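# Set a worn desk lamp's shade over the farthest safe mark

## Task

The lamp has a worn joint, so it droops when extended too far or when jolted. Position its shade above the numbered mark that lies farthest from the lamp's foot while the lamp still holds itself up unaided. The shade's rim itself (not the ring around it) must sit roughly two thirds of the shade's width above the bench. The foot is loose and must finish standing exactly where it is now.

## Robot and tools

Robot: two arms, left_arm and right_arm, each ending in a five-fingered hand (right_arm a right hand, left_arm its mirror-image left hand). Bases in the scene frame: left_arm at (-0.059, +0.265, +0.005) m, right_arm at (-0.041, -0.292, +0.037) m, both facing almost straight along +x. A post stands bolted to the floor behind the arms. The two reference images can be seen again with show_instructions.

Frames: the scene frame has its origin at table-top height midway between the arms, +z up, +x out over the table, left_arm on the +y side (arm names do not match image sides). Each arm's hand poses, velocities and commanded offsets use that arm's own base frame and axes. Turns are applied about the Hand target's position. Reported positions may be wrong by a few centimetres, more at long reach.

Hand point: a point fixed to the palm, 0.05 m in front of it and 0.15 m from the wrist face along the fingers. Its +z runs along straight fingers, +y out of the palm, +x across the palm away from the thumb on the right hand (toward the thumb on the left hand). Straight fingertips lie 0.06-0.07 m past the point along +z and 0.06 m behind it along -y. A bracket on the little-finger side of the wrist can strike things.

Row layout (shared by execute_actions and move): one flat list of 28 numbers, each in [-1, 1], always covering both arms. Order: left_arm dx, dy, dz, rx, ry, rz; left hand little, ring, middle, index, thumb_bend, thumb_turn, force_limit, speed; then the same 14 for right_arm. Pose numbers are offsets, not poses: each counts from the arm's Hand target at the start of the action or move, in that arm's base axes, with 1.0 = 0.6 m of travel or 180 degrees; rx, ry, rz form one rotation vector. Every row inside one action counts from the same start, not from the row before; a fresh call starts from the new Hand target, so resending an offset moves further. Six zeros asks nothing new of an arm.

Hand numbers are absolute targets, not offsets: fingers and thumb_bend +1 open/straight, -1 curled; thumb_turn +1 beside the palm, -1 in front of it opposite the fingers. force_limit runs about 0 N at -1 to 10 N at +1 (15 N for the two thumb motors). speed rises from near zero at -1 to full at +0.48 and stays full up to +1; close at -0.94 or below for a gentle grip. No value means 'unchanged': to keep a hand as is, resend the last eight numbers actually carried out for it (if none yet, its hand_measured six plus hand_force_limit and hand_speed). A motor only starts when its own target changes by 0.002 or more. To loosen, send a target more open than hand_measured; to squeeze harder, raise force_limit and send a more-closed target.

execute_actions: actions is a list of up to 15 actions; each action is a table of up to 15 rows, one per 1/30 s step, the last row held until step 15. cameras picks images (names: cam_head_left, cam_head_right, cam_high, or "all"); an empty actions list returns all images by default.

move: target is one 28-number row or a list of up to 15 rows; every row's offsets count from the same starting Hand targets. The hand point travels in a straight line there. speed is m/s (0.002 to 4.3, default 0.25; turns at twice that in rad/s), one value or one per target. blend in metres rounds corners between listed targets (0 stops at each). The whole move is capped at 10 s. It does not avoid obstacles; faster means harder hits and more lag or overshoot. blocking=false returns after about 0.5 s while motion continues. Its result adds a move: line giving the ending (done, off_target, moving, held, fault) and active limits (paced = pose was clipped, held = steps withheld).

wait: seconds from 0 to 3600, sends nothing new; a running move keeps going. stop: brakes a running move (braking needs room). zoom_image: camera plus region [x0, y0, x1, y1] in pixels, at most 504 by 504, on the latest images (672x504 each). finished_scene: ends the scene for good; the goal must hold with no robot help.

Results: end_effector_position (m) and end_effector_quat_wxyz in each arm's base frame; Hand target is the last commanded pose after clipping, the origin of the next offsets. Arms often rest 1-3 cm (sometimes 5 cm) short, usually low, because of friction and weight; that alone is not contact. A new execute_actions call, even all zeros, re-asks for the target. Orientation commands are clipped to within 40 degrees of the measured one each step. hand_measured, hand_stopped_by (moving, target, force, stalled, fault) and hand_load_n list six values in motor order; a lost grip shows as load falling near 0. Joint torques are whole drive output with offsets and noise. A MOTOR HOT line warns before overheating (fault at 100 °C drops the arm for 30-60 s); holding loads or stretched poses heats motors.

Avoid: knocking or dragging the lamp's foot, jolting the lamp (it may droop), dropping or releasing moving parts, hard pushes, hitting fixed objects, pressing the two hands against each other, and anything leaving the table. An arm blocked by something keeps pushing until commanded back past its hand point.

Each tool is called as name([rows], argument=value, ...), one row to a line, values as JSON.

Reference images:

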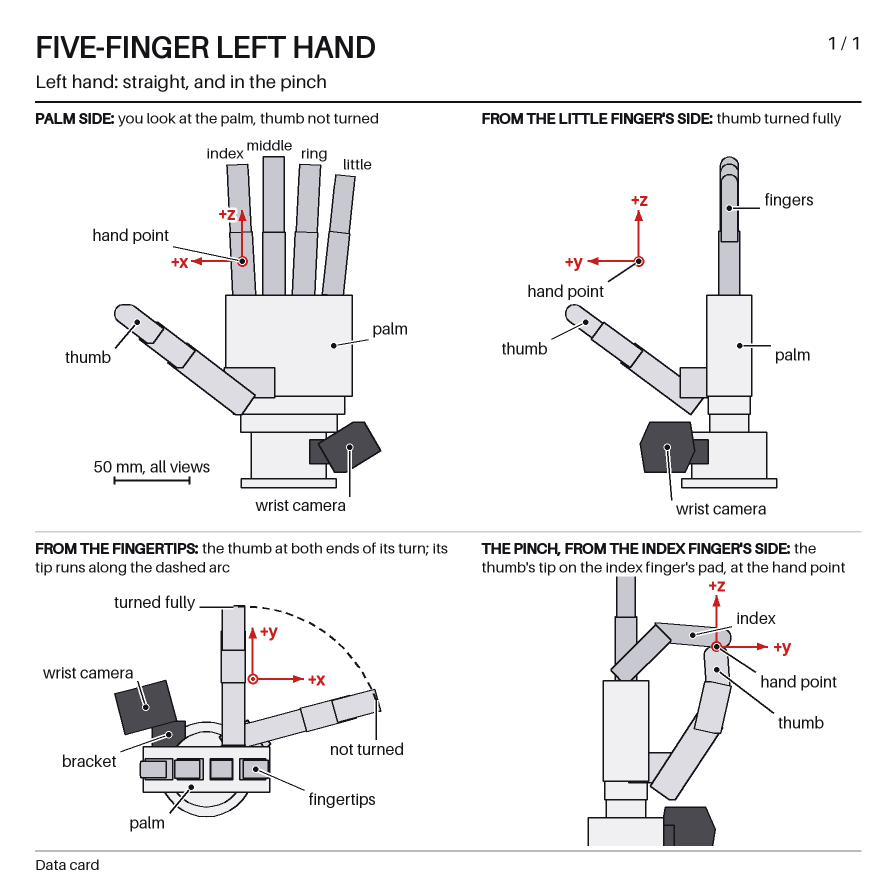

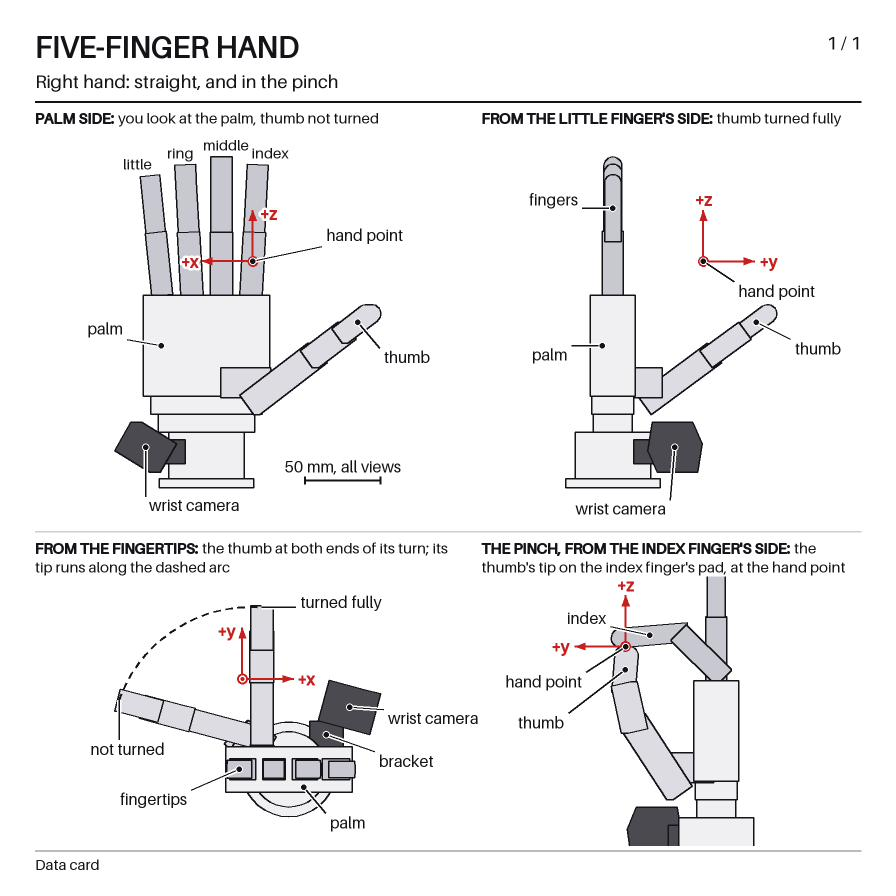

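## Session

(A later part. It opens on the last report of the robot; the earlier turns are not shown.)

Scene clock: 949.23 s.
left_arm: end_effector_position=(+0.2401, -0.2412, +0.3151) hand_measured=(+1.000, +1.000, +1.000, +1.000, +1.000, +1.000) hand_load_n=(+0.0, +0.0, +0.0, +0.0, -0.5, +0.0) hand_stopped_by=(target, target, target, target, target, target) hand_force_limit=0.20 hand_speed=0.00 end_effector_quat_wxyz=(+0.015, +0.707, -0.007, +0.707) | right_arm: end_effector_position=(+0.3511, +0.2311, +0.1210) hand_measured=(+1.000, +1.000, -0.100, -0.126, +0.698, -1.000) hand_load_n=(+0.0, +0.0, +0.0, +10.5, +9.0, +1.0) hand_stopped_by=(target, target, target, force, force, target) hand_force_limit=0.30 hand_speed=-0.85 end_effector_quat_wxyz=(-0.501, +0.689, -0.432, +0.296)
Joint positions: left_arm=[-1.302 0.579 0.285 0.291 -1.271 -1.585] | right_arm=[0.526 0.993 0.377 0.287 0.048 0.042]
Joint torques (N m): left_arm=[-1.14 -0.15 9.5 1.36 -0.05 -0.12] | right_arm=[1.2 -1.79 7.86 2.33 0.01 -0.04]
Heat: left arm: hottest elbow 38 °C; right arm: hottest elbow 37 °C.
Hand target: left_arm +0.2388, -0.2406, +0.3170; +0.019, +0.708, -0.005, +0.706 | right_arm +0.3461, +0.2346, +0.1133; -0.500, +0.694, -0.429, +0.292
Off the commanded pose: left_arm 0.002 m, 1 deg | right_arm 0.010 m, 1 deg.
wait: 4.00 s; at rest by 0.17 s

execute_actions(actions=[])

zoom_image(camera="cam_head_left", region=[380, 310, 500, 430])

zoom_image(camera="cam_high", region=[360, 170, 480, 290])

Scene clock: 949.57 s.
left_arm: end_effector_position=(+0.2401, -0.2412, +0.3151) hand_measured=(+1.000, +1.000, +1.000, +1.000, +1.000, +1.000) hand_load_n=(+0.0, +0.0, +0.0, +0.0, +0.0, -0.5) hand_stopped_by=(target, target, target, target, target, target) hand_force_limit=0.20 hand_speed=0.00 end_effector_quat_wxyz=(+0.015, +0.707, -0.007, +0.707) | right_arm: end_effector_position=(+0.3511, +0.2311, +0.1210) hand_measured=(+1.000, +1.000, -0.100, -0.126, +0.698, -1.000) hand_load_n=(+0.0, +0.0, +0.0, +10.0, +9.0, +1.0) hand_stopped_by=(target, target, target, force, force, target) hand_force_limit=0.30 hand_speed=-0.85 end_effector_quat_wxyz=(-0.501, +0.689, -0.432, +0.296)
Joint positions: left_arm=[-1.302 0.579 0.285 0.291 -1.271 -1.585] | right_arm=[0.526 0.993 0.377 0.287 0.048 0.042]
Joint velocities: within noise
Joint torques (N m): left_arm=[-1.14 0.21 9.57 1.13 -0.11 -0.16] | right_arm=[1.26 -2.37 8.01 2.29 -0.04 0.02]
Motor temperatures (°C): left_arm=[27 29 38 28 32 29] | right_arm=[31 32 37 28 32 29]
Heat: left arm: hottest elbow 38 °C; right arm: hottest elbow 37 °C.
Hand target: left_arm +0.2388, -0.2406, +0.3170; +0.019, +0.708, -0.005, +0.706 | right_arm +0.3461, +0.2346, +0.1133; -0.500, +0.694, -0.429, +0.292
Off the commanded pose: left_arm 0.002 m, 1 deg | right_arm 0.010 m, 1 deg.

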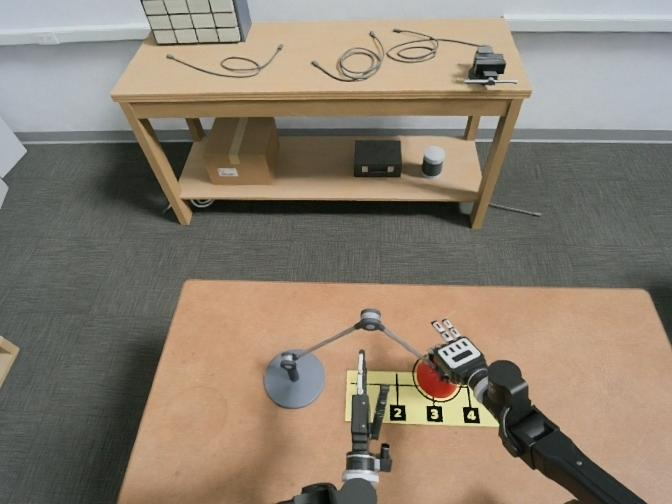

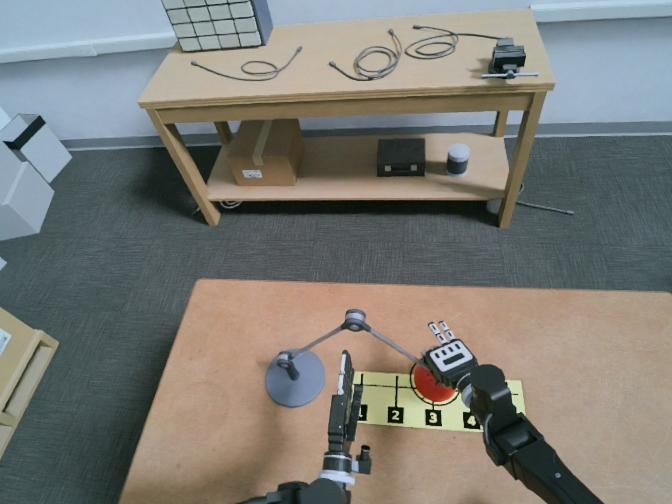

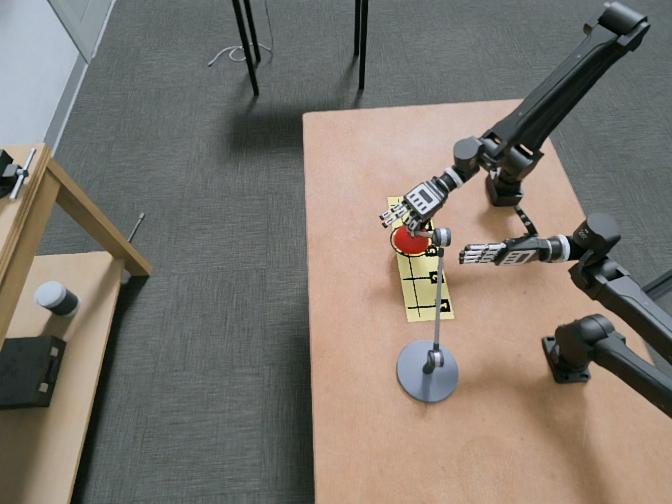

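Scaled by 4.200 from the camera's image (finer frame: 960x720).

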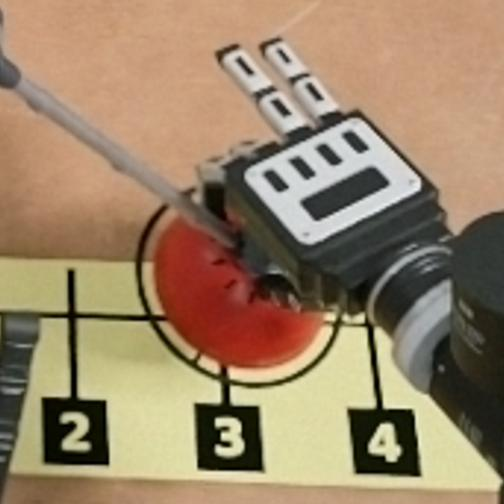

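Scaled by 4.200 from the camera's image (finer frame: 960x720).

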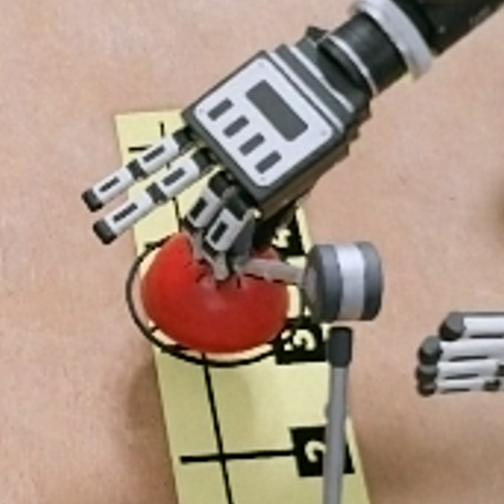

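execute_actions([
  [[0,0,0,0,0,0,1,1,1,1,1,1,0.2,0.0,0,0,0,0,0,0,1,1,-0.4,-0.3,0.0,-1,0.4,-0.85]],
  [[0,0,0,0,0,0,1,1,1,1,1,1,0.2,0.0,0,0,0,0,0,0,1,1,-0.4,-0.3,0.0,-1,0.4,-0.85]],
])

wait(seconds=3)

Scene clock: 951.03 s.
left_arm: end_effector_position=(+0.2401, -0.2412, +0.3151) hand_measured=(+1.000, +1.000, +1.000, +1.000, +1.000, +1.000) hand_load_n=(+0.0, +0.0, +0.0, +0.0, -0.5, +0.0) hand_stopped_by=(target, target, target, target, target, target) hand_force_limit=0.20 hand_speed=0.00 end_effector_quat_wxyz=(+0.015, +0.707, -0.007, +0.707) | right_arm: end_effector_position=(+0.3511, +0.2311, +0.1205) hand_measured=(+1.000, +1.000, -0.166, -0.126, +0.692, -1.000) hand_load_n=(+0.0, +0.0, +7.0, +7.5, +11.5, +2.5) hand_stopped_by=(target, target, force, force, force, target) hand_force_limit=0.40 hand_speed=-0.85 end_effector_quat_wxyz=(-0.500, +0.689, -0.433, +0.296)
Joint positions: left_arm=[-1.302 0.579 0.285 0.291 -1.271 -1.585] | right_arm=[0.526 0.994 0.377 0.287 0.048 0.043]
Joint torques (N m): left_arm=[-0.73 -0.09 9.58 1.32 -0.02 -0.14] | right_arm=[0.44 -2.37 8.03 2.4 -0.03 0.04]
Heat: left arm: hottest elbow 38 °C; right arm: hottest elbow 37 °C.
Hand target: left_arm +0.2388, -0.2406, +0.3170; +0.019, +0.708, -0.005, +0.706 | right_arm +0.3460, +0.2346, +0.1132; -0.500, +0.694, -0.429, +0.292
Off the commanded pose: left_arm 0.002 m, 1 deg | right_arm 0.010 m, 1 deg.
Step readings (end_effector_position of left_arm | right_arm):
0: (+0.2401, -0.2412, +0.3151) | (+0.3511, +0.2311, +0.1210)
1: (+0.2401, -0.2412, +0.3151) | (+0.3511, +0.2311, +0.1210)
2: (+0.2401, -0.2412, +0.3151) | (+0.3511, +0.2311, +0.1210)
4: (+0.2401, -0.2412, +0.3151) | (+0.3511, +0.2311, +0.1211)
8: (+0.2401, -0.2412, +0.3151) | (+0.3511, +0.2311, +0.1206)
15: (+0.2401, -0.2412, +0.3151) | (+0.3511, +0.2311, +0.1205)
16: (+0.2401, -0.2412, +0.3151) | (+0.3511, +0.2311, +0.1205)
17: (+0.2401, -0.2412, +0.3151) | (+0.3511, +0.2311, +0.1205)
19: (+0.2401, -0.2412, +0.3151) | (+0.3511, +0.2311, +0.1205)
23: (+0.2401, -0.2412, +0.3151) | (+0.3511, +0.2311, +0.1205)
30: (+0.2401, -0.2412, +0.3151) | (+0.3511, +0.2311, +0.1205)

Scene clock: 954.03 s.
left_arm: end_effector_position=(+0.2401, -0.2412, +0.3151) hand_measured=(+1.000, +1.000, +1.000, +1.000, +1.000, +1.000) hand_load_n=(+0.0, +0.0, +0.0, +0.0, +0.0, +0.0) hand_stopped_by=(target, target, target, target, target, target) hand_force_limit=0.20 hand_speed=0.00 end_effector_quat_wxyz=(+0.015, +0.707, -0.007, +0.707) | right_arm: end_effector_position=(+0.3511, +0.2311, +0.1205) hand_measured=(+1.000, +1.000, -0.166, -0.126, +0.692, -1.000) hand_load_n=(+0.0, +0.0, +7.0, +7.5, +12.0, +2.5) hand_stopped_by=(target, target, force, force, force, target) hand_force_limit=0.40 hand_speed=-0.85 end_effector_quat_wxyz=(-0.500, +0.689, -0.433, +0.296)
Joint positions: left_arm=[-1.302 0.579 0.285 0.291 -1.271 -1.585] | right_arm=[0.526 0.994 0.377 0.287 0.048 0.043]
Joint torques (N m): left_arm=[-1.67 -0.21 9.44 1.43 -0.02 -0.12] | right_arm=[0.67 -2.96 8.14 2.52 0.01 0.01]
Heat: left arm: hottest elbow 38 °C; right arm: hottest elbow 37 °C.
Hand target: left_arm +0.2388, -0.2406, +0.3170; +0.019, +0.708, -0.005, +0.706 | right_arm +0.3460, +0.2346, +0.1132; -0.500, +0.694, -0.429, +0.292
Off the commanded pose: left_arm 0.002 m, 1 deg | right_arm 0.010 m, 1 deg.
wait: 3.00 s; at rest by 0.17 s

move(target=[0,0,0,0,0,0,1,1,1,1,1,1,0.2,0.0,0.0083,0,0.05,0,0,0,1,1,-0.4,-0.3,0.0,-1,0.4,-0.85], speed=0.02)

move(target=[0,0,0,0,0,0,1,1,1,1,1,1,0.2,0.0,0.0083,0,0.04,0,0,0,1,1,-0.4,-0.3,0.0,-1,0.4,-0.85], speed=0.02, cameras=["all"])

Scene clock: 956.23 s.
left_arm: end_effector_position=(+0.2401, -0.2412, +0.3151) hand_measured=(+1.000, +1.000, +1.000, +1.000, +1.000, +1.000) hand_load_n=(+0.0, +0.0, +0.0, +0.0, +0.0, +0.0) hand_stopped_by=(target, target, target, target, target, target) hand_force_limit=0.20 hand_speed=0.00 end_effector_quat_wxyz=(+0.015, +0.707, -0.007, +0.707) | right_arm: end_effector_position=(+0.3406, +0.2292, +0.1191) hand_measured=(+1.000, +1.000, -0.166, -0.126, +0.692, -1.000) hand_load_n=(+0.0, +0.0, +4.0, +10.0, +11.5, +6.5) hand_stopped_by=(target, target, force, force, force, target) hand_force_limit=0.40 hand_speed=-0.85 end_effector_quat_wxyz=(-0.489, +0.699, -0.442, +0.278)
Joint positions: left_arm=[-1.302 0.579 0.285 0.291 -1.271 -1.585] | right_arm=[0.526 0.958 0.385 0.196 0.035 0.06]
Joint torques (N m): left_arm=[-1.38 -0.44 9.43 1.1 -0.06 -0.1] | right_arm=[-0.09 -4.42 12.66 1.06 0.2 -0.15]
Heat: left arm: hottest elbow 38 °C; right arm: hottest elbow 37 °C.
Hand target: left_arm +0.2388, -0.2406, +0.3170; +0.019, +0.708, -0.005, +0.706 | right_arm +0.3510, +0.2346, +0.1431; -0.500, +0.694, -0.429, +0.292
Off the commanded pose: left_arm 0.002 m, 1 deg | right_arm 0.027 m, 3 deg.
move: off_target (right_arm)

Scene clock: 957.77 s.
left_arm: end_effector_position=(+0.2401, -0.2412, +0.3151) hand_measured=(+1.000, +1.000, +1.000, +1.000, +1.000, +1.000) hand_load_n=(+0.0, +0.0, +0.0, +0.0, +0.0, +0.0) hand_stopped_by=(target, target, target, target, target, target) hand_force_limit=0.20 hand_speed=0.00 end_effector_quat_wxyz=(+0.015, +0.707, -0.007, +0.707) | right_arm: end_effector_position=(+0.3348, +0.2276, +0.1213) hand_measured=(+1.000, +1.000, -0.166, -0.126, +0.692, -1.000) hand_load_n=(+0.0, +0.0, +4.0, +11.0, +11.0, +5.5) hand_stopped_by=(target, target, force, force, force, target) hand_force_limit=0.40 hand_speed=-0.85 end_effector_quat_wxyz=(-0.472, +0.711, -0.448, +0.266)
Joint positions: left_arm=[-1.302 0.579 0.285 0.291 -1.271 -1.585] | right_arm=[0.526 0.934 0.414 0.093 0.027 0.061]
Joint torques (N m): left_arm=[-0.79 0.15 9.55 1.18 -0.06 -0.14] | right_arm=[-0.62 -5.25 15.02 1.59 0.17 -0.21]
Heat: left arm: hottest elbow 38 °C; right arm: hottest elbow 37 °C.
Hand target: left_arm +0.2388, -0.2406, +0.3170; +0.019, +0.708, -0.005, +0.706 | right_arm +0.3559, +0.2346, +0.1672; -0.500, +0.694, -0.429, +0.292
Off the commanded pose: left_arm 0.002 m, 1 deg | right_arm 0.051 m, 5 deg.
move: off_target (right_arm)

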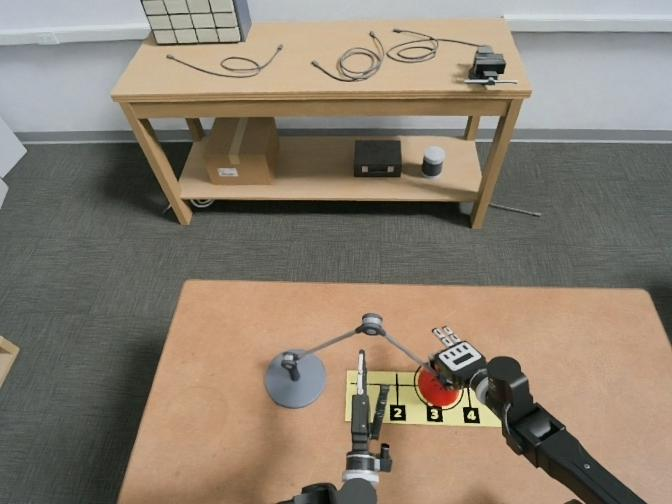

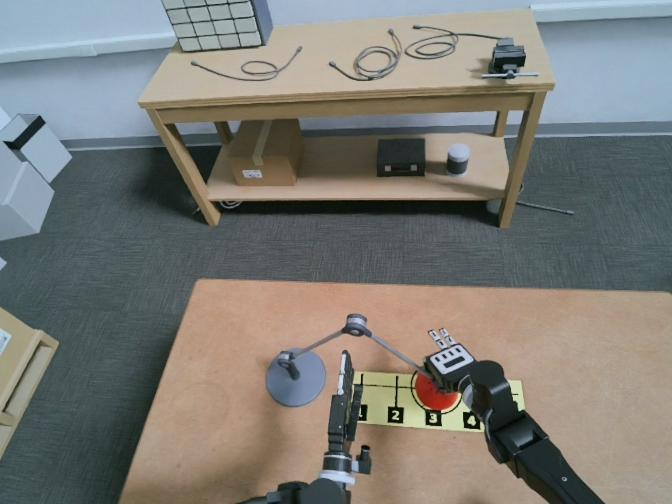

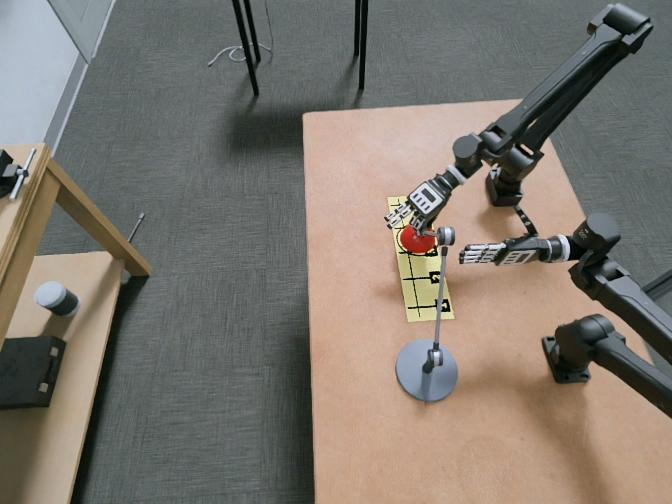

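move(target=[0,0,0,0,0,0,1,1,1,1,1,1,0.2,0.0,0.04,0,0.0,0,0,0,1,1,-0.4,-0.3,0.0,-1,0.4,-0.85], speed=0.02)

Scene clock: 959.63 s.
left_arm: end_effector_position=(+0.2401, -0.2412, +0.3151) hand_measured=(+1.000, +1.000, +1.000, +1.000, +1.000, +1.000) hand_load_n=(+0.0, +0.0, +0.0, +0.0, +0.0, +0.0) hand_stopped_by=(target, target, target, target, target, target) hand_force_limit=0.20 hand_speed=0.00 end_effector_quat_wxyz=(+0.015, +0.707, -0.007, +0.707) | right_arm: end_effector_position=(+0.3450, +0.2276, +0.1215) hand_measured=(+1.000, +1.000, -0.166, -0.126, +0.692, -1.000) hand_load_n=(+0.0, +0.0, +3.5, +6.5, +11.0, +3.5) hand_stopped_by=(target, target, force, force, force, target) hand_force_limit=0.40 hand_speed=-0.85 end_effector_quat_wxyz=(-0.469, +0.719, -0.442, +0.262)
Joint positions: left_arm=[-1.302 0.579 0.285 0.291 -1.271 -1.585] | right_arm=[0.5 0.972 0.442 0.093 -0.01 0.037]
Joint torques (N m): left_arm=[-0.79 -0.21 9.54 1.11 -0.01 -0.15] | right_arm=[-1.67 -3.96 15.92 2.63 0.01 -0.11]
Heat: left arm: hottest elbow 38 °C; right arm: hottest elbow 37 °C.
Hand target: left_arm +0.2388, -0.2406, +0.3170; +0.019, +0.708, -0.005, +0.706 | right_arm +0.3799, +0.2348, +0.1672; -0.500, +0.694, -0.429, +0.292
Off the commanded pose: left_arm 0.002 m, 1 deg | right_arm 0.058 m, 6 deg.
move: off_target (right_arm)

move(target=[0,0,0,0,0,0,1,1,1,1,1,1,0.2,0.0,0.015,0,0.035,0,0,0,1,1,-0.4,-0.3,0.0,-1,0.4,-0.85], speed=0.02, cameras=["all"])

zoom_image(camera="cam_high", region=[360, 170, 480, 290])

zoom_image(camera="cam_head_left", region=[380, 310, 500, 430])

Scene clock: 961.33 s.
left_arm: end_effector_position=(+0.2401, -0.2412, +0.3151) hand_measured=(+1.000, +1.000, +1.000, +1.000, +1.000, +1.000) hand_load_n=(+0.5, +0.0, +0.0, +0.0, +0.0, +0.0) hand_stopped_by=(target, target, target, target, target, target) hand_force_limit=0.20 hand_speed=0.00 end_effector_quat_wxyz=(+0.015, +0.707, -0.007, +0.707) | right_arm: end_effector_position=(+0.3467, +0.2261, +0.1243) hand_measured=(+1.000, +1.000, -0.166, -0.126, +0.692, -1.000) hand_load_n=(+0.0, -0.5, +4.5, +8.0, +9.5, +4.0) hand_stopped_by=(target, target, force, force, force, target) hand_force_limit=0.40 hand_speed=-0.85 end_effector_quat_wxyz=(-0.458, +0.727, -0.443, +0.255)
Joint positions: left_arm=[-1.302 0.579 0.285 0.291 -1.271 -1.585] | right_arm=[0.489 0.976 0.473 0.035 -0.024 0.027]
Joint torques (N m): left_arm=[-1.26 0.09 9.35 1.16 -0.01 -0.11] | right_arm=[-2.78 -5.77 17.95 2.4 0 -0.09]
Heat: left arm: hottest elbow 38 °C; right arm: hottest elbow 37 °C.
Hand target: left_arm +0.2388, -0.2406, +0.3170; +0.019, +0.708, -0.005, +0.706 | right_arm +0.3889, +0.2347, +0.1883; -0.500, +0.694, -0.429, +0.292
Off the commanded pose: left_arm 0.002 m, 1 deg | right_arm 0.077 m, 8 deg.
move: off_target (right_arm)

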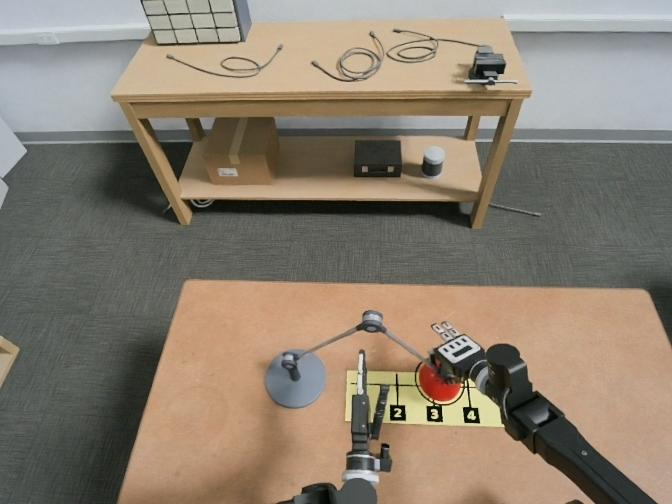

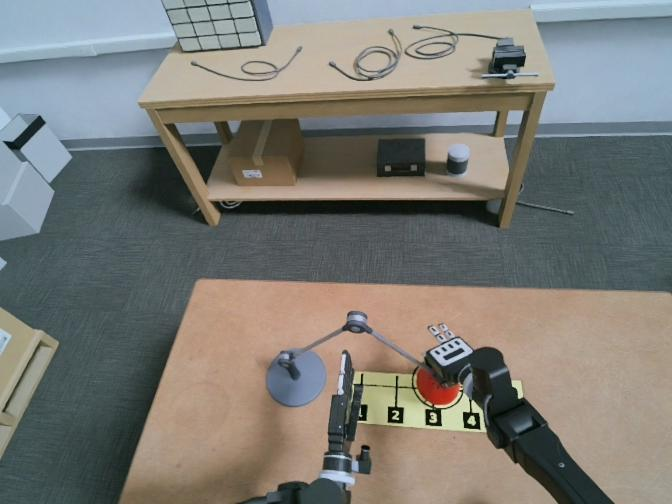

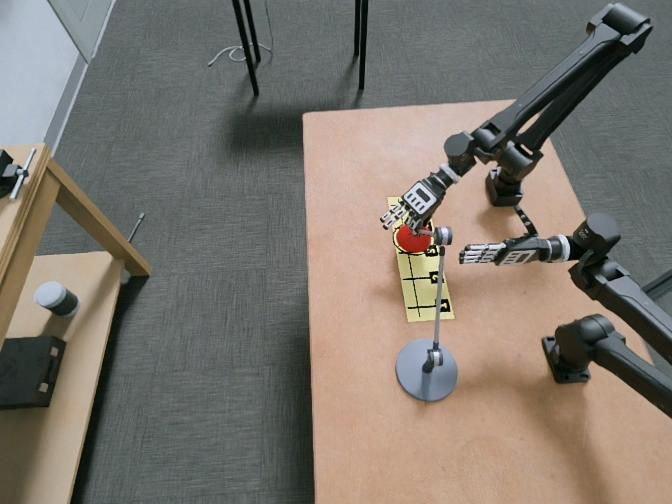

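Scaled by 4.200 from the camera's image (finer frame: 960x720).

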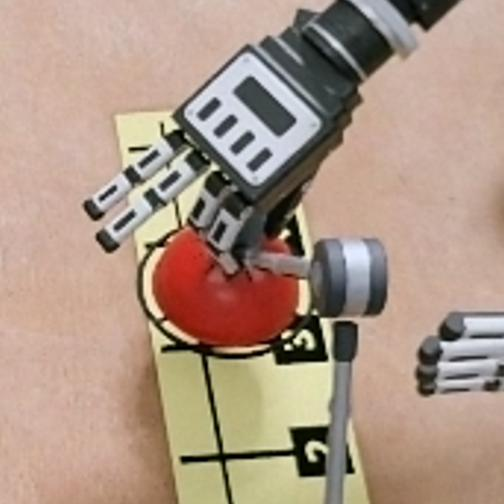

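Scaled by 4.200 from the camera's image (finer frame: 960x720).

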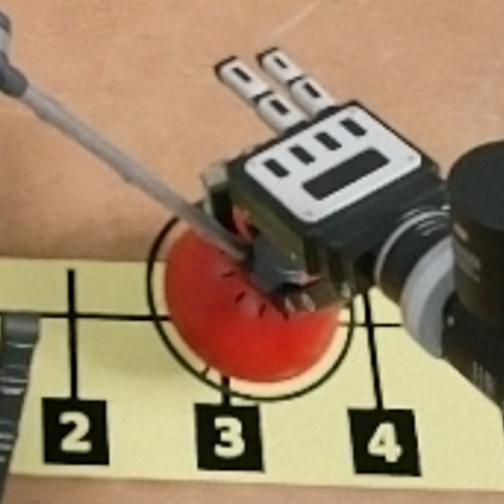

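move(target=[0,0,0,0,0,0,1,1,1,1,1,1,0.2,0.0,0.015,0.005,0.035,0,0,0,1,1,-0.4,-0.3,0.0,-1,0.4,-0.85], speed=0.02, cameras=["all"])

zoom_image(camera="cam_high", region=[360, 170, 480, 290])

zoom_image(camera="cam_head_left", region=[380, 310, 500, 430])

zoom_image(camera="cam_high", region=[370, 310, 490, 430])

Scene clock: 964.27 s.
left_arm: end_effector_position=(+0.2401, -0.2412, +0.3151) hand_measured=(+1.000, +1.000, +1.000, +1.000, +1.000, +1.000) hand_load_n=(+0.0, +0.0, +0.0, +0.0, +0.0, +0.0) hand_stopped_by=(target, target, target, target, target, target) hand_force_limit=0.20 hand_speed=0.00 end_effector_quat_wxyz=(+0.015, +0.707, -0.007, +0.707) | right_arm: end_effector_position=(+0.3562, +0.2270, +0.1415) hand_measured=(+1.000, +1.000, -0.166, -0.126, +0.692, -1.000) hand_load_n=(+0.0, +0.0, +3.5, +10.5, +10.5, +2.0) hand_stopped_by=(target, target, force, force, force, target) hand_force_limit=0.40 hand_speed=-0.85 end_effector_quat_wxyz=(-0.454, +0.729, -0.443, +0.257)
Joint positions: left_arm=[-1.302 0.579 0.285 0.291 -1.271 -1.585] | right_arm=[0.481 0.976 0.528 -0.026 -0.026 0.018]
Joint torques (N m): left_arm=[-0.73 -0.03 9.52 1.22 -0.02 -0.18] | right_arm=[-2.55 -4.6 18.65 2.66 -0.1 -0.03]
Heat: left arm: hottest elbow 38 °C; right arm: hottest elbow 38 °C.
Hand target: left_arm +0.2388, -0.2406, +0.3170; +0.019, +0.708, -0.005, +0.706 | right_arm +0.3979, +0.2377, +0.2092; -0.500, +0.694, -0.429, +0.292
Off the commanded pose: left_arm 0.002 m, 1 deg | right_arm 0.080 m, 8 deg.
move: off_target (right_arm)

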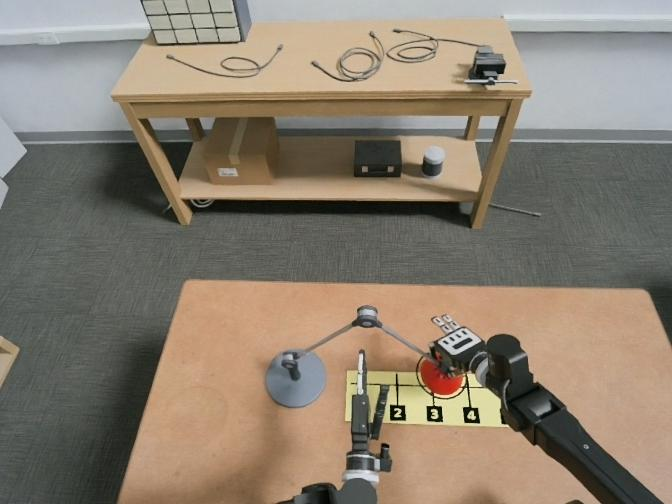

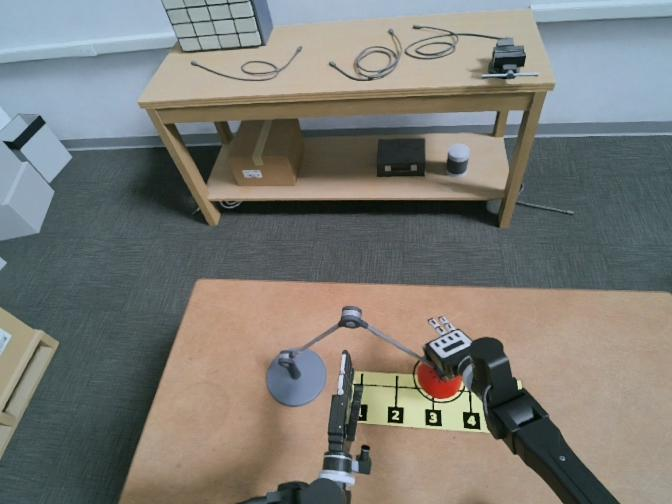

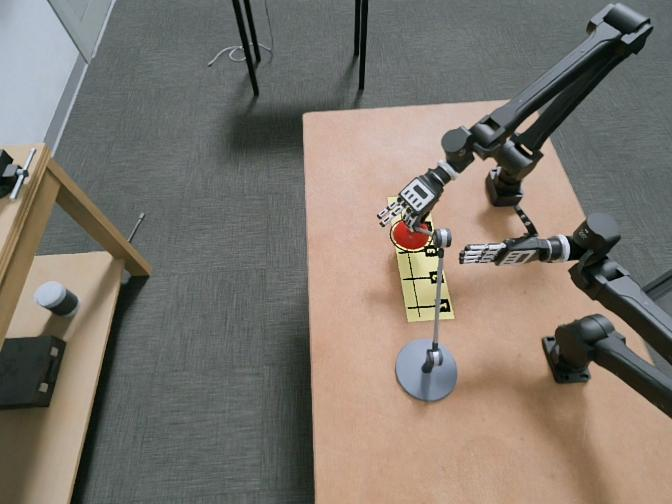

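Scaled by 4.200 from the camera's image (finer frame: 960x720).

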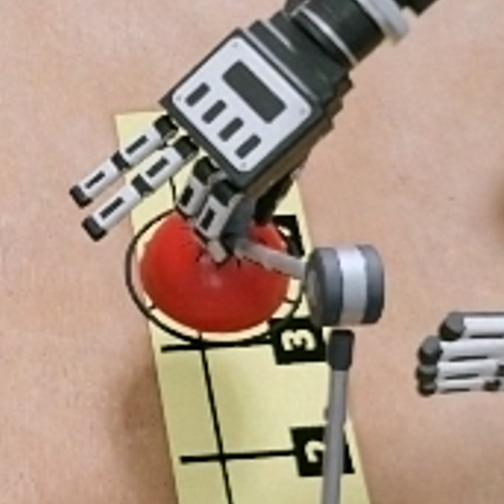

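Scaled by 4.200 from the camera's image (finer frame: 960x720).

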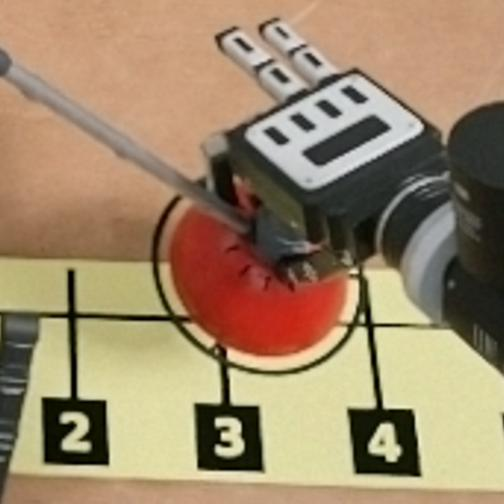

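Scaled by 4.200 from the camera's image (finer frame: 960x720).

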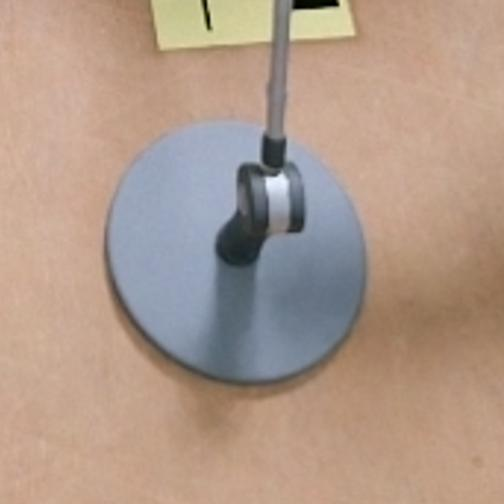

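move(target=[0,0,0,0,0,0,1,1,1,1,1,1,0.2,0.0,-0.025,0.005,-0.02,0,0,0,1,1,-0.4,-0.3,0.0,-1,0.4,-0.85], speed=0.02, cameras=["cam_head_left","cam_high"])

zoom_image(camera="cam_high", region=[370, 310, 490, 430])

zoom_image(camera="cam_high", region=[360, 170, 480, 290])

zoom_image(camera="cam_head_left", region=[380, 310, 500, 430])

Scene clock: 966.40 s.
left_arm: end_effector_position=(+0.2401, -0.2412, +0.3151) hand_measured=(+1.000, +1.000, +1.000, +1.000, +1.000, +1.000) hand_load_n=(+0.0, +0.0, +0.0, +0.0, +0.0, +0.0) hand_stopped_by=(target, target, target, target, target, target) hand_force_limit=0.20 hand_speed=0.00 end_effector_quat_wxyz=(+0.015, +0.707, -0.007, +0.707) | right_arm: end_effector_position=(+0.3572, +0.2262, +0.1414) hand_measured=(+1.000, +1.000, -0.166, -0.126, +0.692, -1.000) hand_load_n=(+0.0, +0.0, +4.0, +8.0, +9.5, +1.5) hand_stopped_by=(target, target, force, force, force, target) hand_force_limit=0.40 hand_speed=-0.85 end_effector_quat_wxyz=(-0.451, +0.726, -0.448, +0.261)
Joint positions: left_arm=[-1.302 0.579 0.285 0.291 -1.271 -1.585] | right_arm=[0.486 0.976 0.528 -0.026 -0.008 0.025]
Joint torques (N m): left_arm=[-0.91 -0.03 9.36 1.25 -0.01 -0.14] | right_arm=[-0.62 -7.77 14.97 3.55 0.29 0.04]
Heat: left arm: hottest elbow 38 °C; right arm: hottest elbow 39 °C.
Hand target: left_arm +0.2388, -0.2406, +0.3170; +0.019, +0.708, -0.005, +0.706 | right_arm +0.3829, +0.2408, +0.1972; -0.500, +0.694, -0.429, +0.291
Off the commanded pose: left_arm 0.002 m, 1 deg | right_arm 0.063 m, 8 deg.
move: off_target (right_arm)

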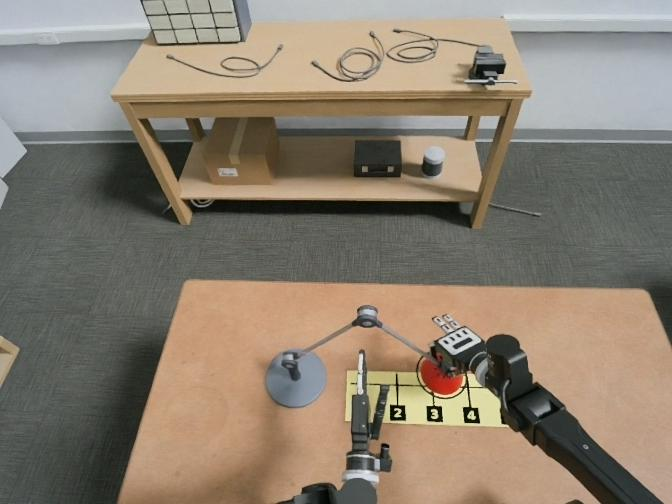

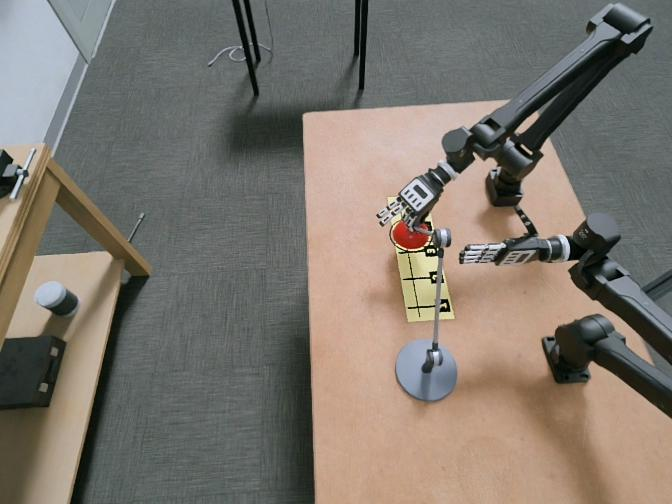

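Scaled by 4.200 from the camera's image (finer frame: 960x720).

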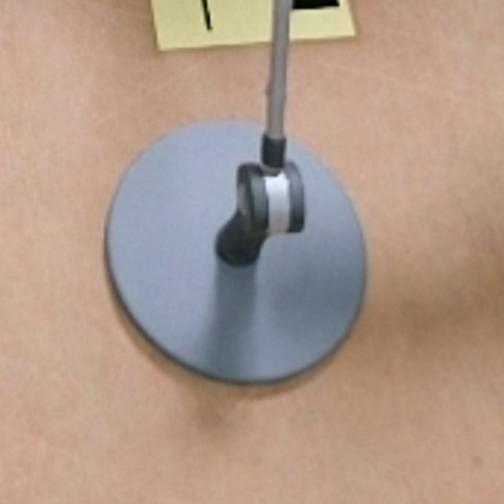

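Scaled by 4.200 from the camera's image (finer frame: 960x720).

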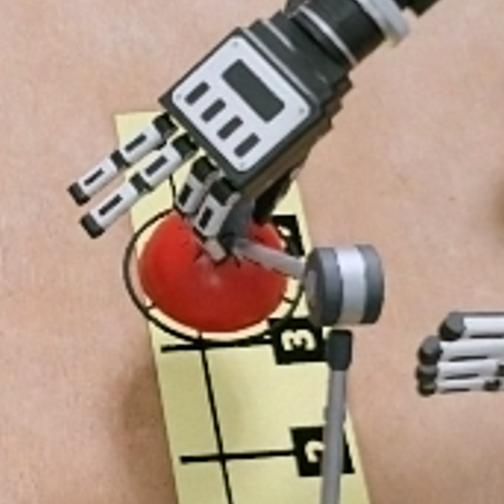

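Scaled by 4.200 from the camera's image (finer frame: 960x720).

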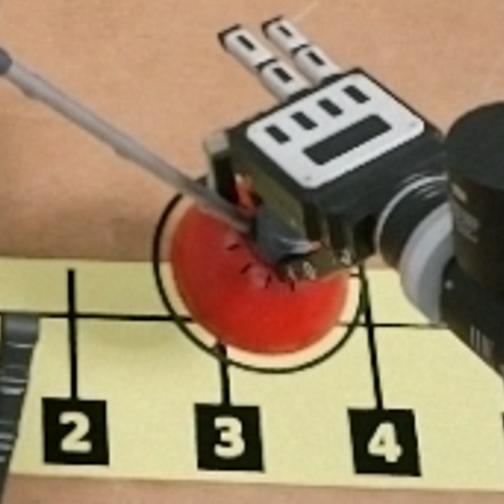

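move(target=[0,0,0,0,0,0,1,1,1,1,1,1,0.2,0.0,-0.033,-0.008,-0.025,0,0,0,1,1,-0.4,-0.3,0.0,-1,0.4,-0.85], speed=0.02)

Scene clock: 968.20 s.
left_arm: end_effector_position=(+0.2401, -0.2412, +0.3151) hand_measured=(+1.000, +1.000, +1.000, +1.000, +1.000, +1.000) hand_load_n=(+0.0, +0.0, +0.0, +0.0, +0.0, +0.0) hand_stopped_by=(target, target, target, target, target, target) hand_force_limit=0.20 hand_speed=0.00 end_effector_quat_wxyz=(+0.015, +0.707, -0.007, +0.707) | right_arm: end_effector_position=(+0.3636, +0.2310, +0.1765) hand_measured=(+1.000, +1.000, -0.166, -0.126, +0.690, -1.000) hand_load_n=(+0.0, +0.0, +0.0, +0.0, +1.0, +1.0) hand_stopped_by=(target, target, force, force, force, target) hand_force_limit=0.40 hand_speed=-0.85 end_effector_quat_wxyz=(-0.490, +0.698, -0.435, +0.288)
Joint positions: left_arm=[-1.302 0.579 0.285 0.291 -1.271 -1.585] | right_arm=[0.498 0.919 0.528 0.03 0.016 0.032]
Joint torques (N m): left_arm=[-0.56 -0.21 9.22 1.06 -0.06 -0.18] | right_arm=[0.38 -4.72 10.03 2.5 0.11 -0.02]
Heat: left arm: hottest elbow 38 °C; right arm: hottest elbow 39 °C.
Hand target: left_arm +0.2388, -0.2406, +0.3170; +0.019, +0.708, -0.005, +0.706 | right_arm +0.3632, +0.2359, +0.1823; -0.500, +0.694, -0.429, +0.292
Off the commanded pose: left_arm 0.002 m, 1 deg | right_arm 0.008 m, 1 deg.
move: done

execute_actions(actions=[])

zoom_image(camera="cam_high", region=[370, 310, 490, 430])

zoom_image(camera="cam_high", region=[360, 170, 480, 290])

zoom_image(camera="cam_head_left", region=[380, 310, 500, 430])

Scene clock: 968.43 s.
left_arm: end_effector_position=(+0.2401, -0.2412, +0.3151) hand_measured=(+1.000, +1.000, +1.000, +1.000, +1.000, +1.000) hand_load_n=(+0.0, +0.0, +0.0, +0.0, +0.0, +0.0) hand_stopped_by=(target, target, target, target, target, target) hand_force_limit=0.20 hand_speed=0.00 end_effector_quat_wxyz=(+0.015, +0.707, -0.007, +0.707) | right_arm: end_effector_position=(+0.3636, +0.2310, +0.1765) hand_measured=(+1.000, +1.000, -0.166, -0.126, +0.690, -1.000) hand_load_n=(+0.0, +0.0, +0.0, +0.0, +1.0, +1.0) hand_stopped_by=(target, target, force, force, force, target) hand_force_limit=0.40 hand_speed=-0.85 end_effector_quat_wxyz=(-0.490, +0.698, -0.435, +0.288)
Joint positions: left_arm=[-1.302 0.579 0.285 0.291 -1.271 -1.585] | right_arm=[0.498 0.919 0.528 0.03 0.016 0.032]
Joint velocities: within noise
Joint torques (N m): left_arm=[-0.91 -0.03 9.42 1.21 -0.06 -0.13] | right_arm=[0.38 -3.96 9.85 2.4 0.12 0.06]
Motor temperatures (°C): left_arm=[27 29 38 28 32 29] | right_arm=[31 32 39 28 32 29]
Heat: left arm: hottest elbow 38 °C; right arm: hottest elbow 39 °C.
Hand target: left_arm +0.2388, -0.2406, +0.3170; +0.019, +0.708, -0.005, +0.706 | right_arm +0.3632, +0.2359, +0.1823; -0.500, +0.694, -0.429, +0.292
Off the commanded pose: left_arm 0.002 m, 1 deg | right_arm 0.008 m, 1 deg.

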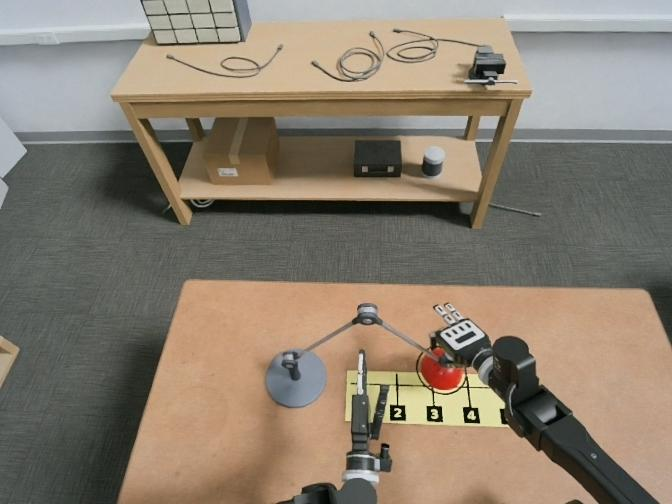

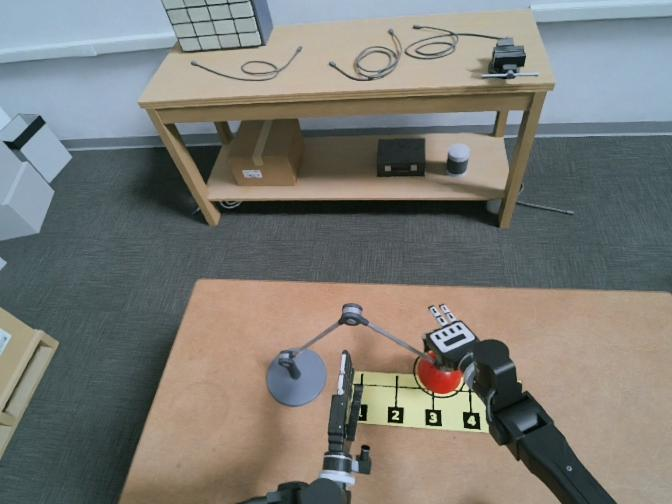

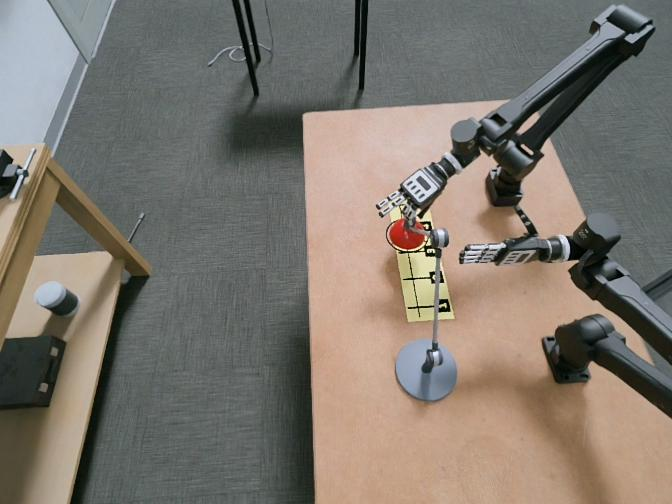

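Scaled by 4.200 from the camera's image (finer frame: 960x720).

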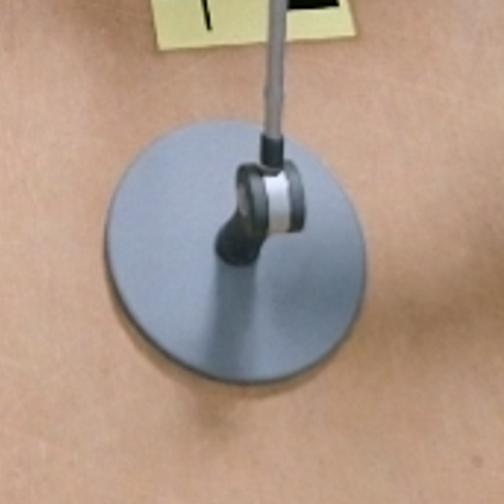

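Scaled by 4.200 from the camera's image (finer frame: 960x720).

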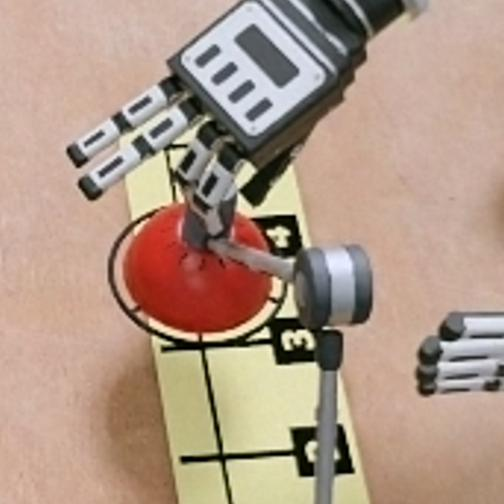

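Scaled by 4.200 from the camera's image (finer frame: 960x720).

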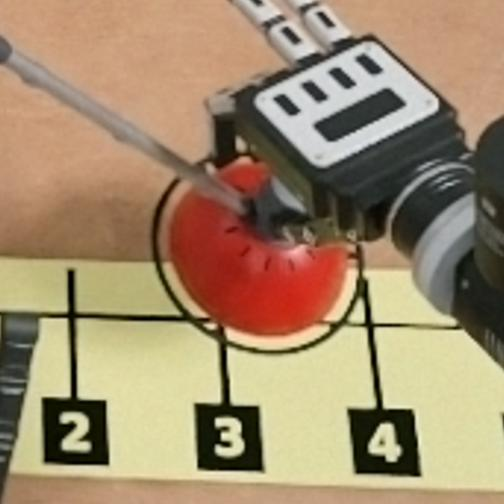

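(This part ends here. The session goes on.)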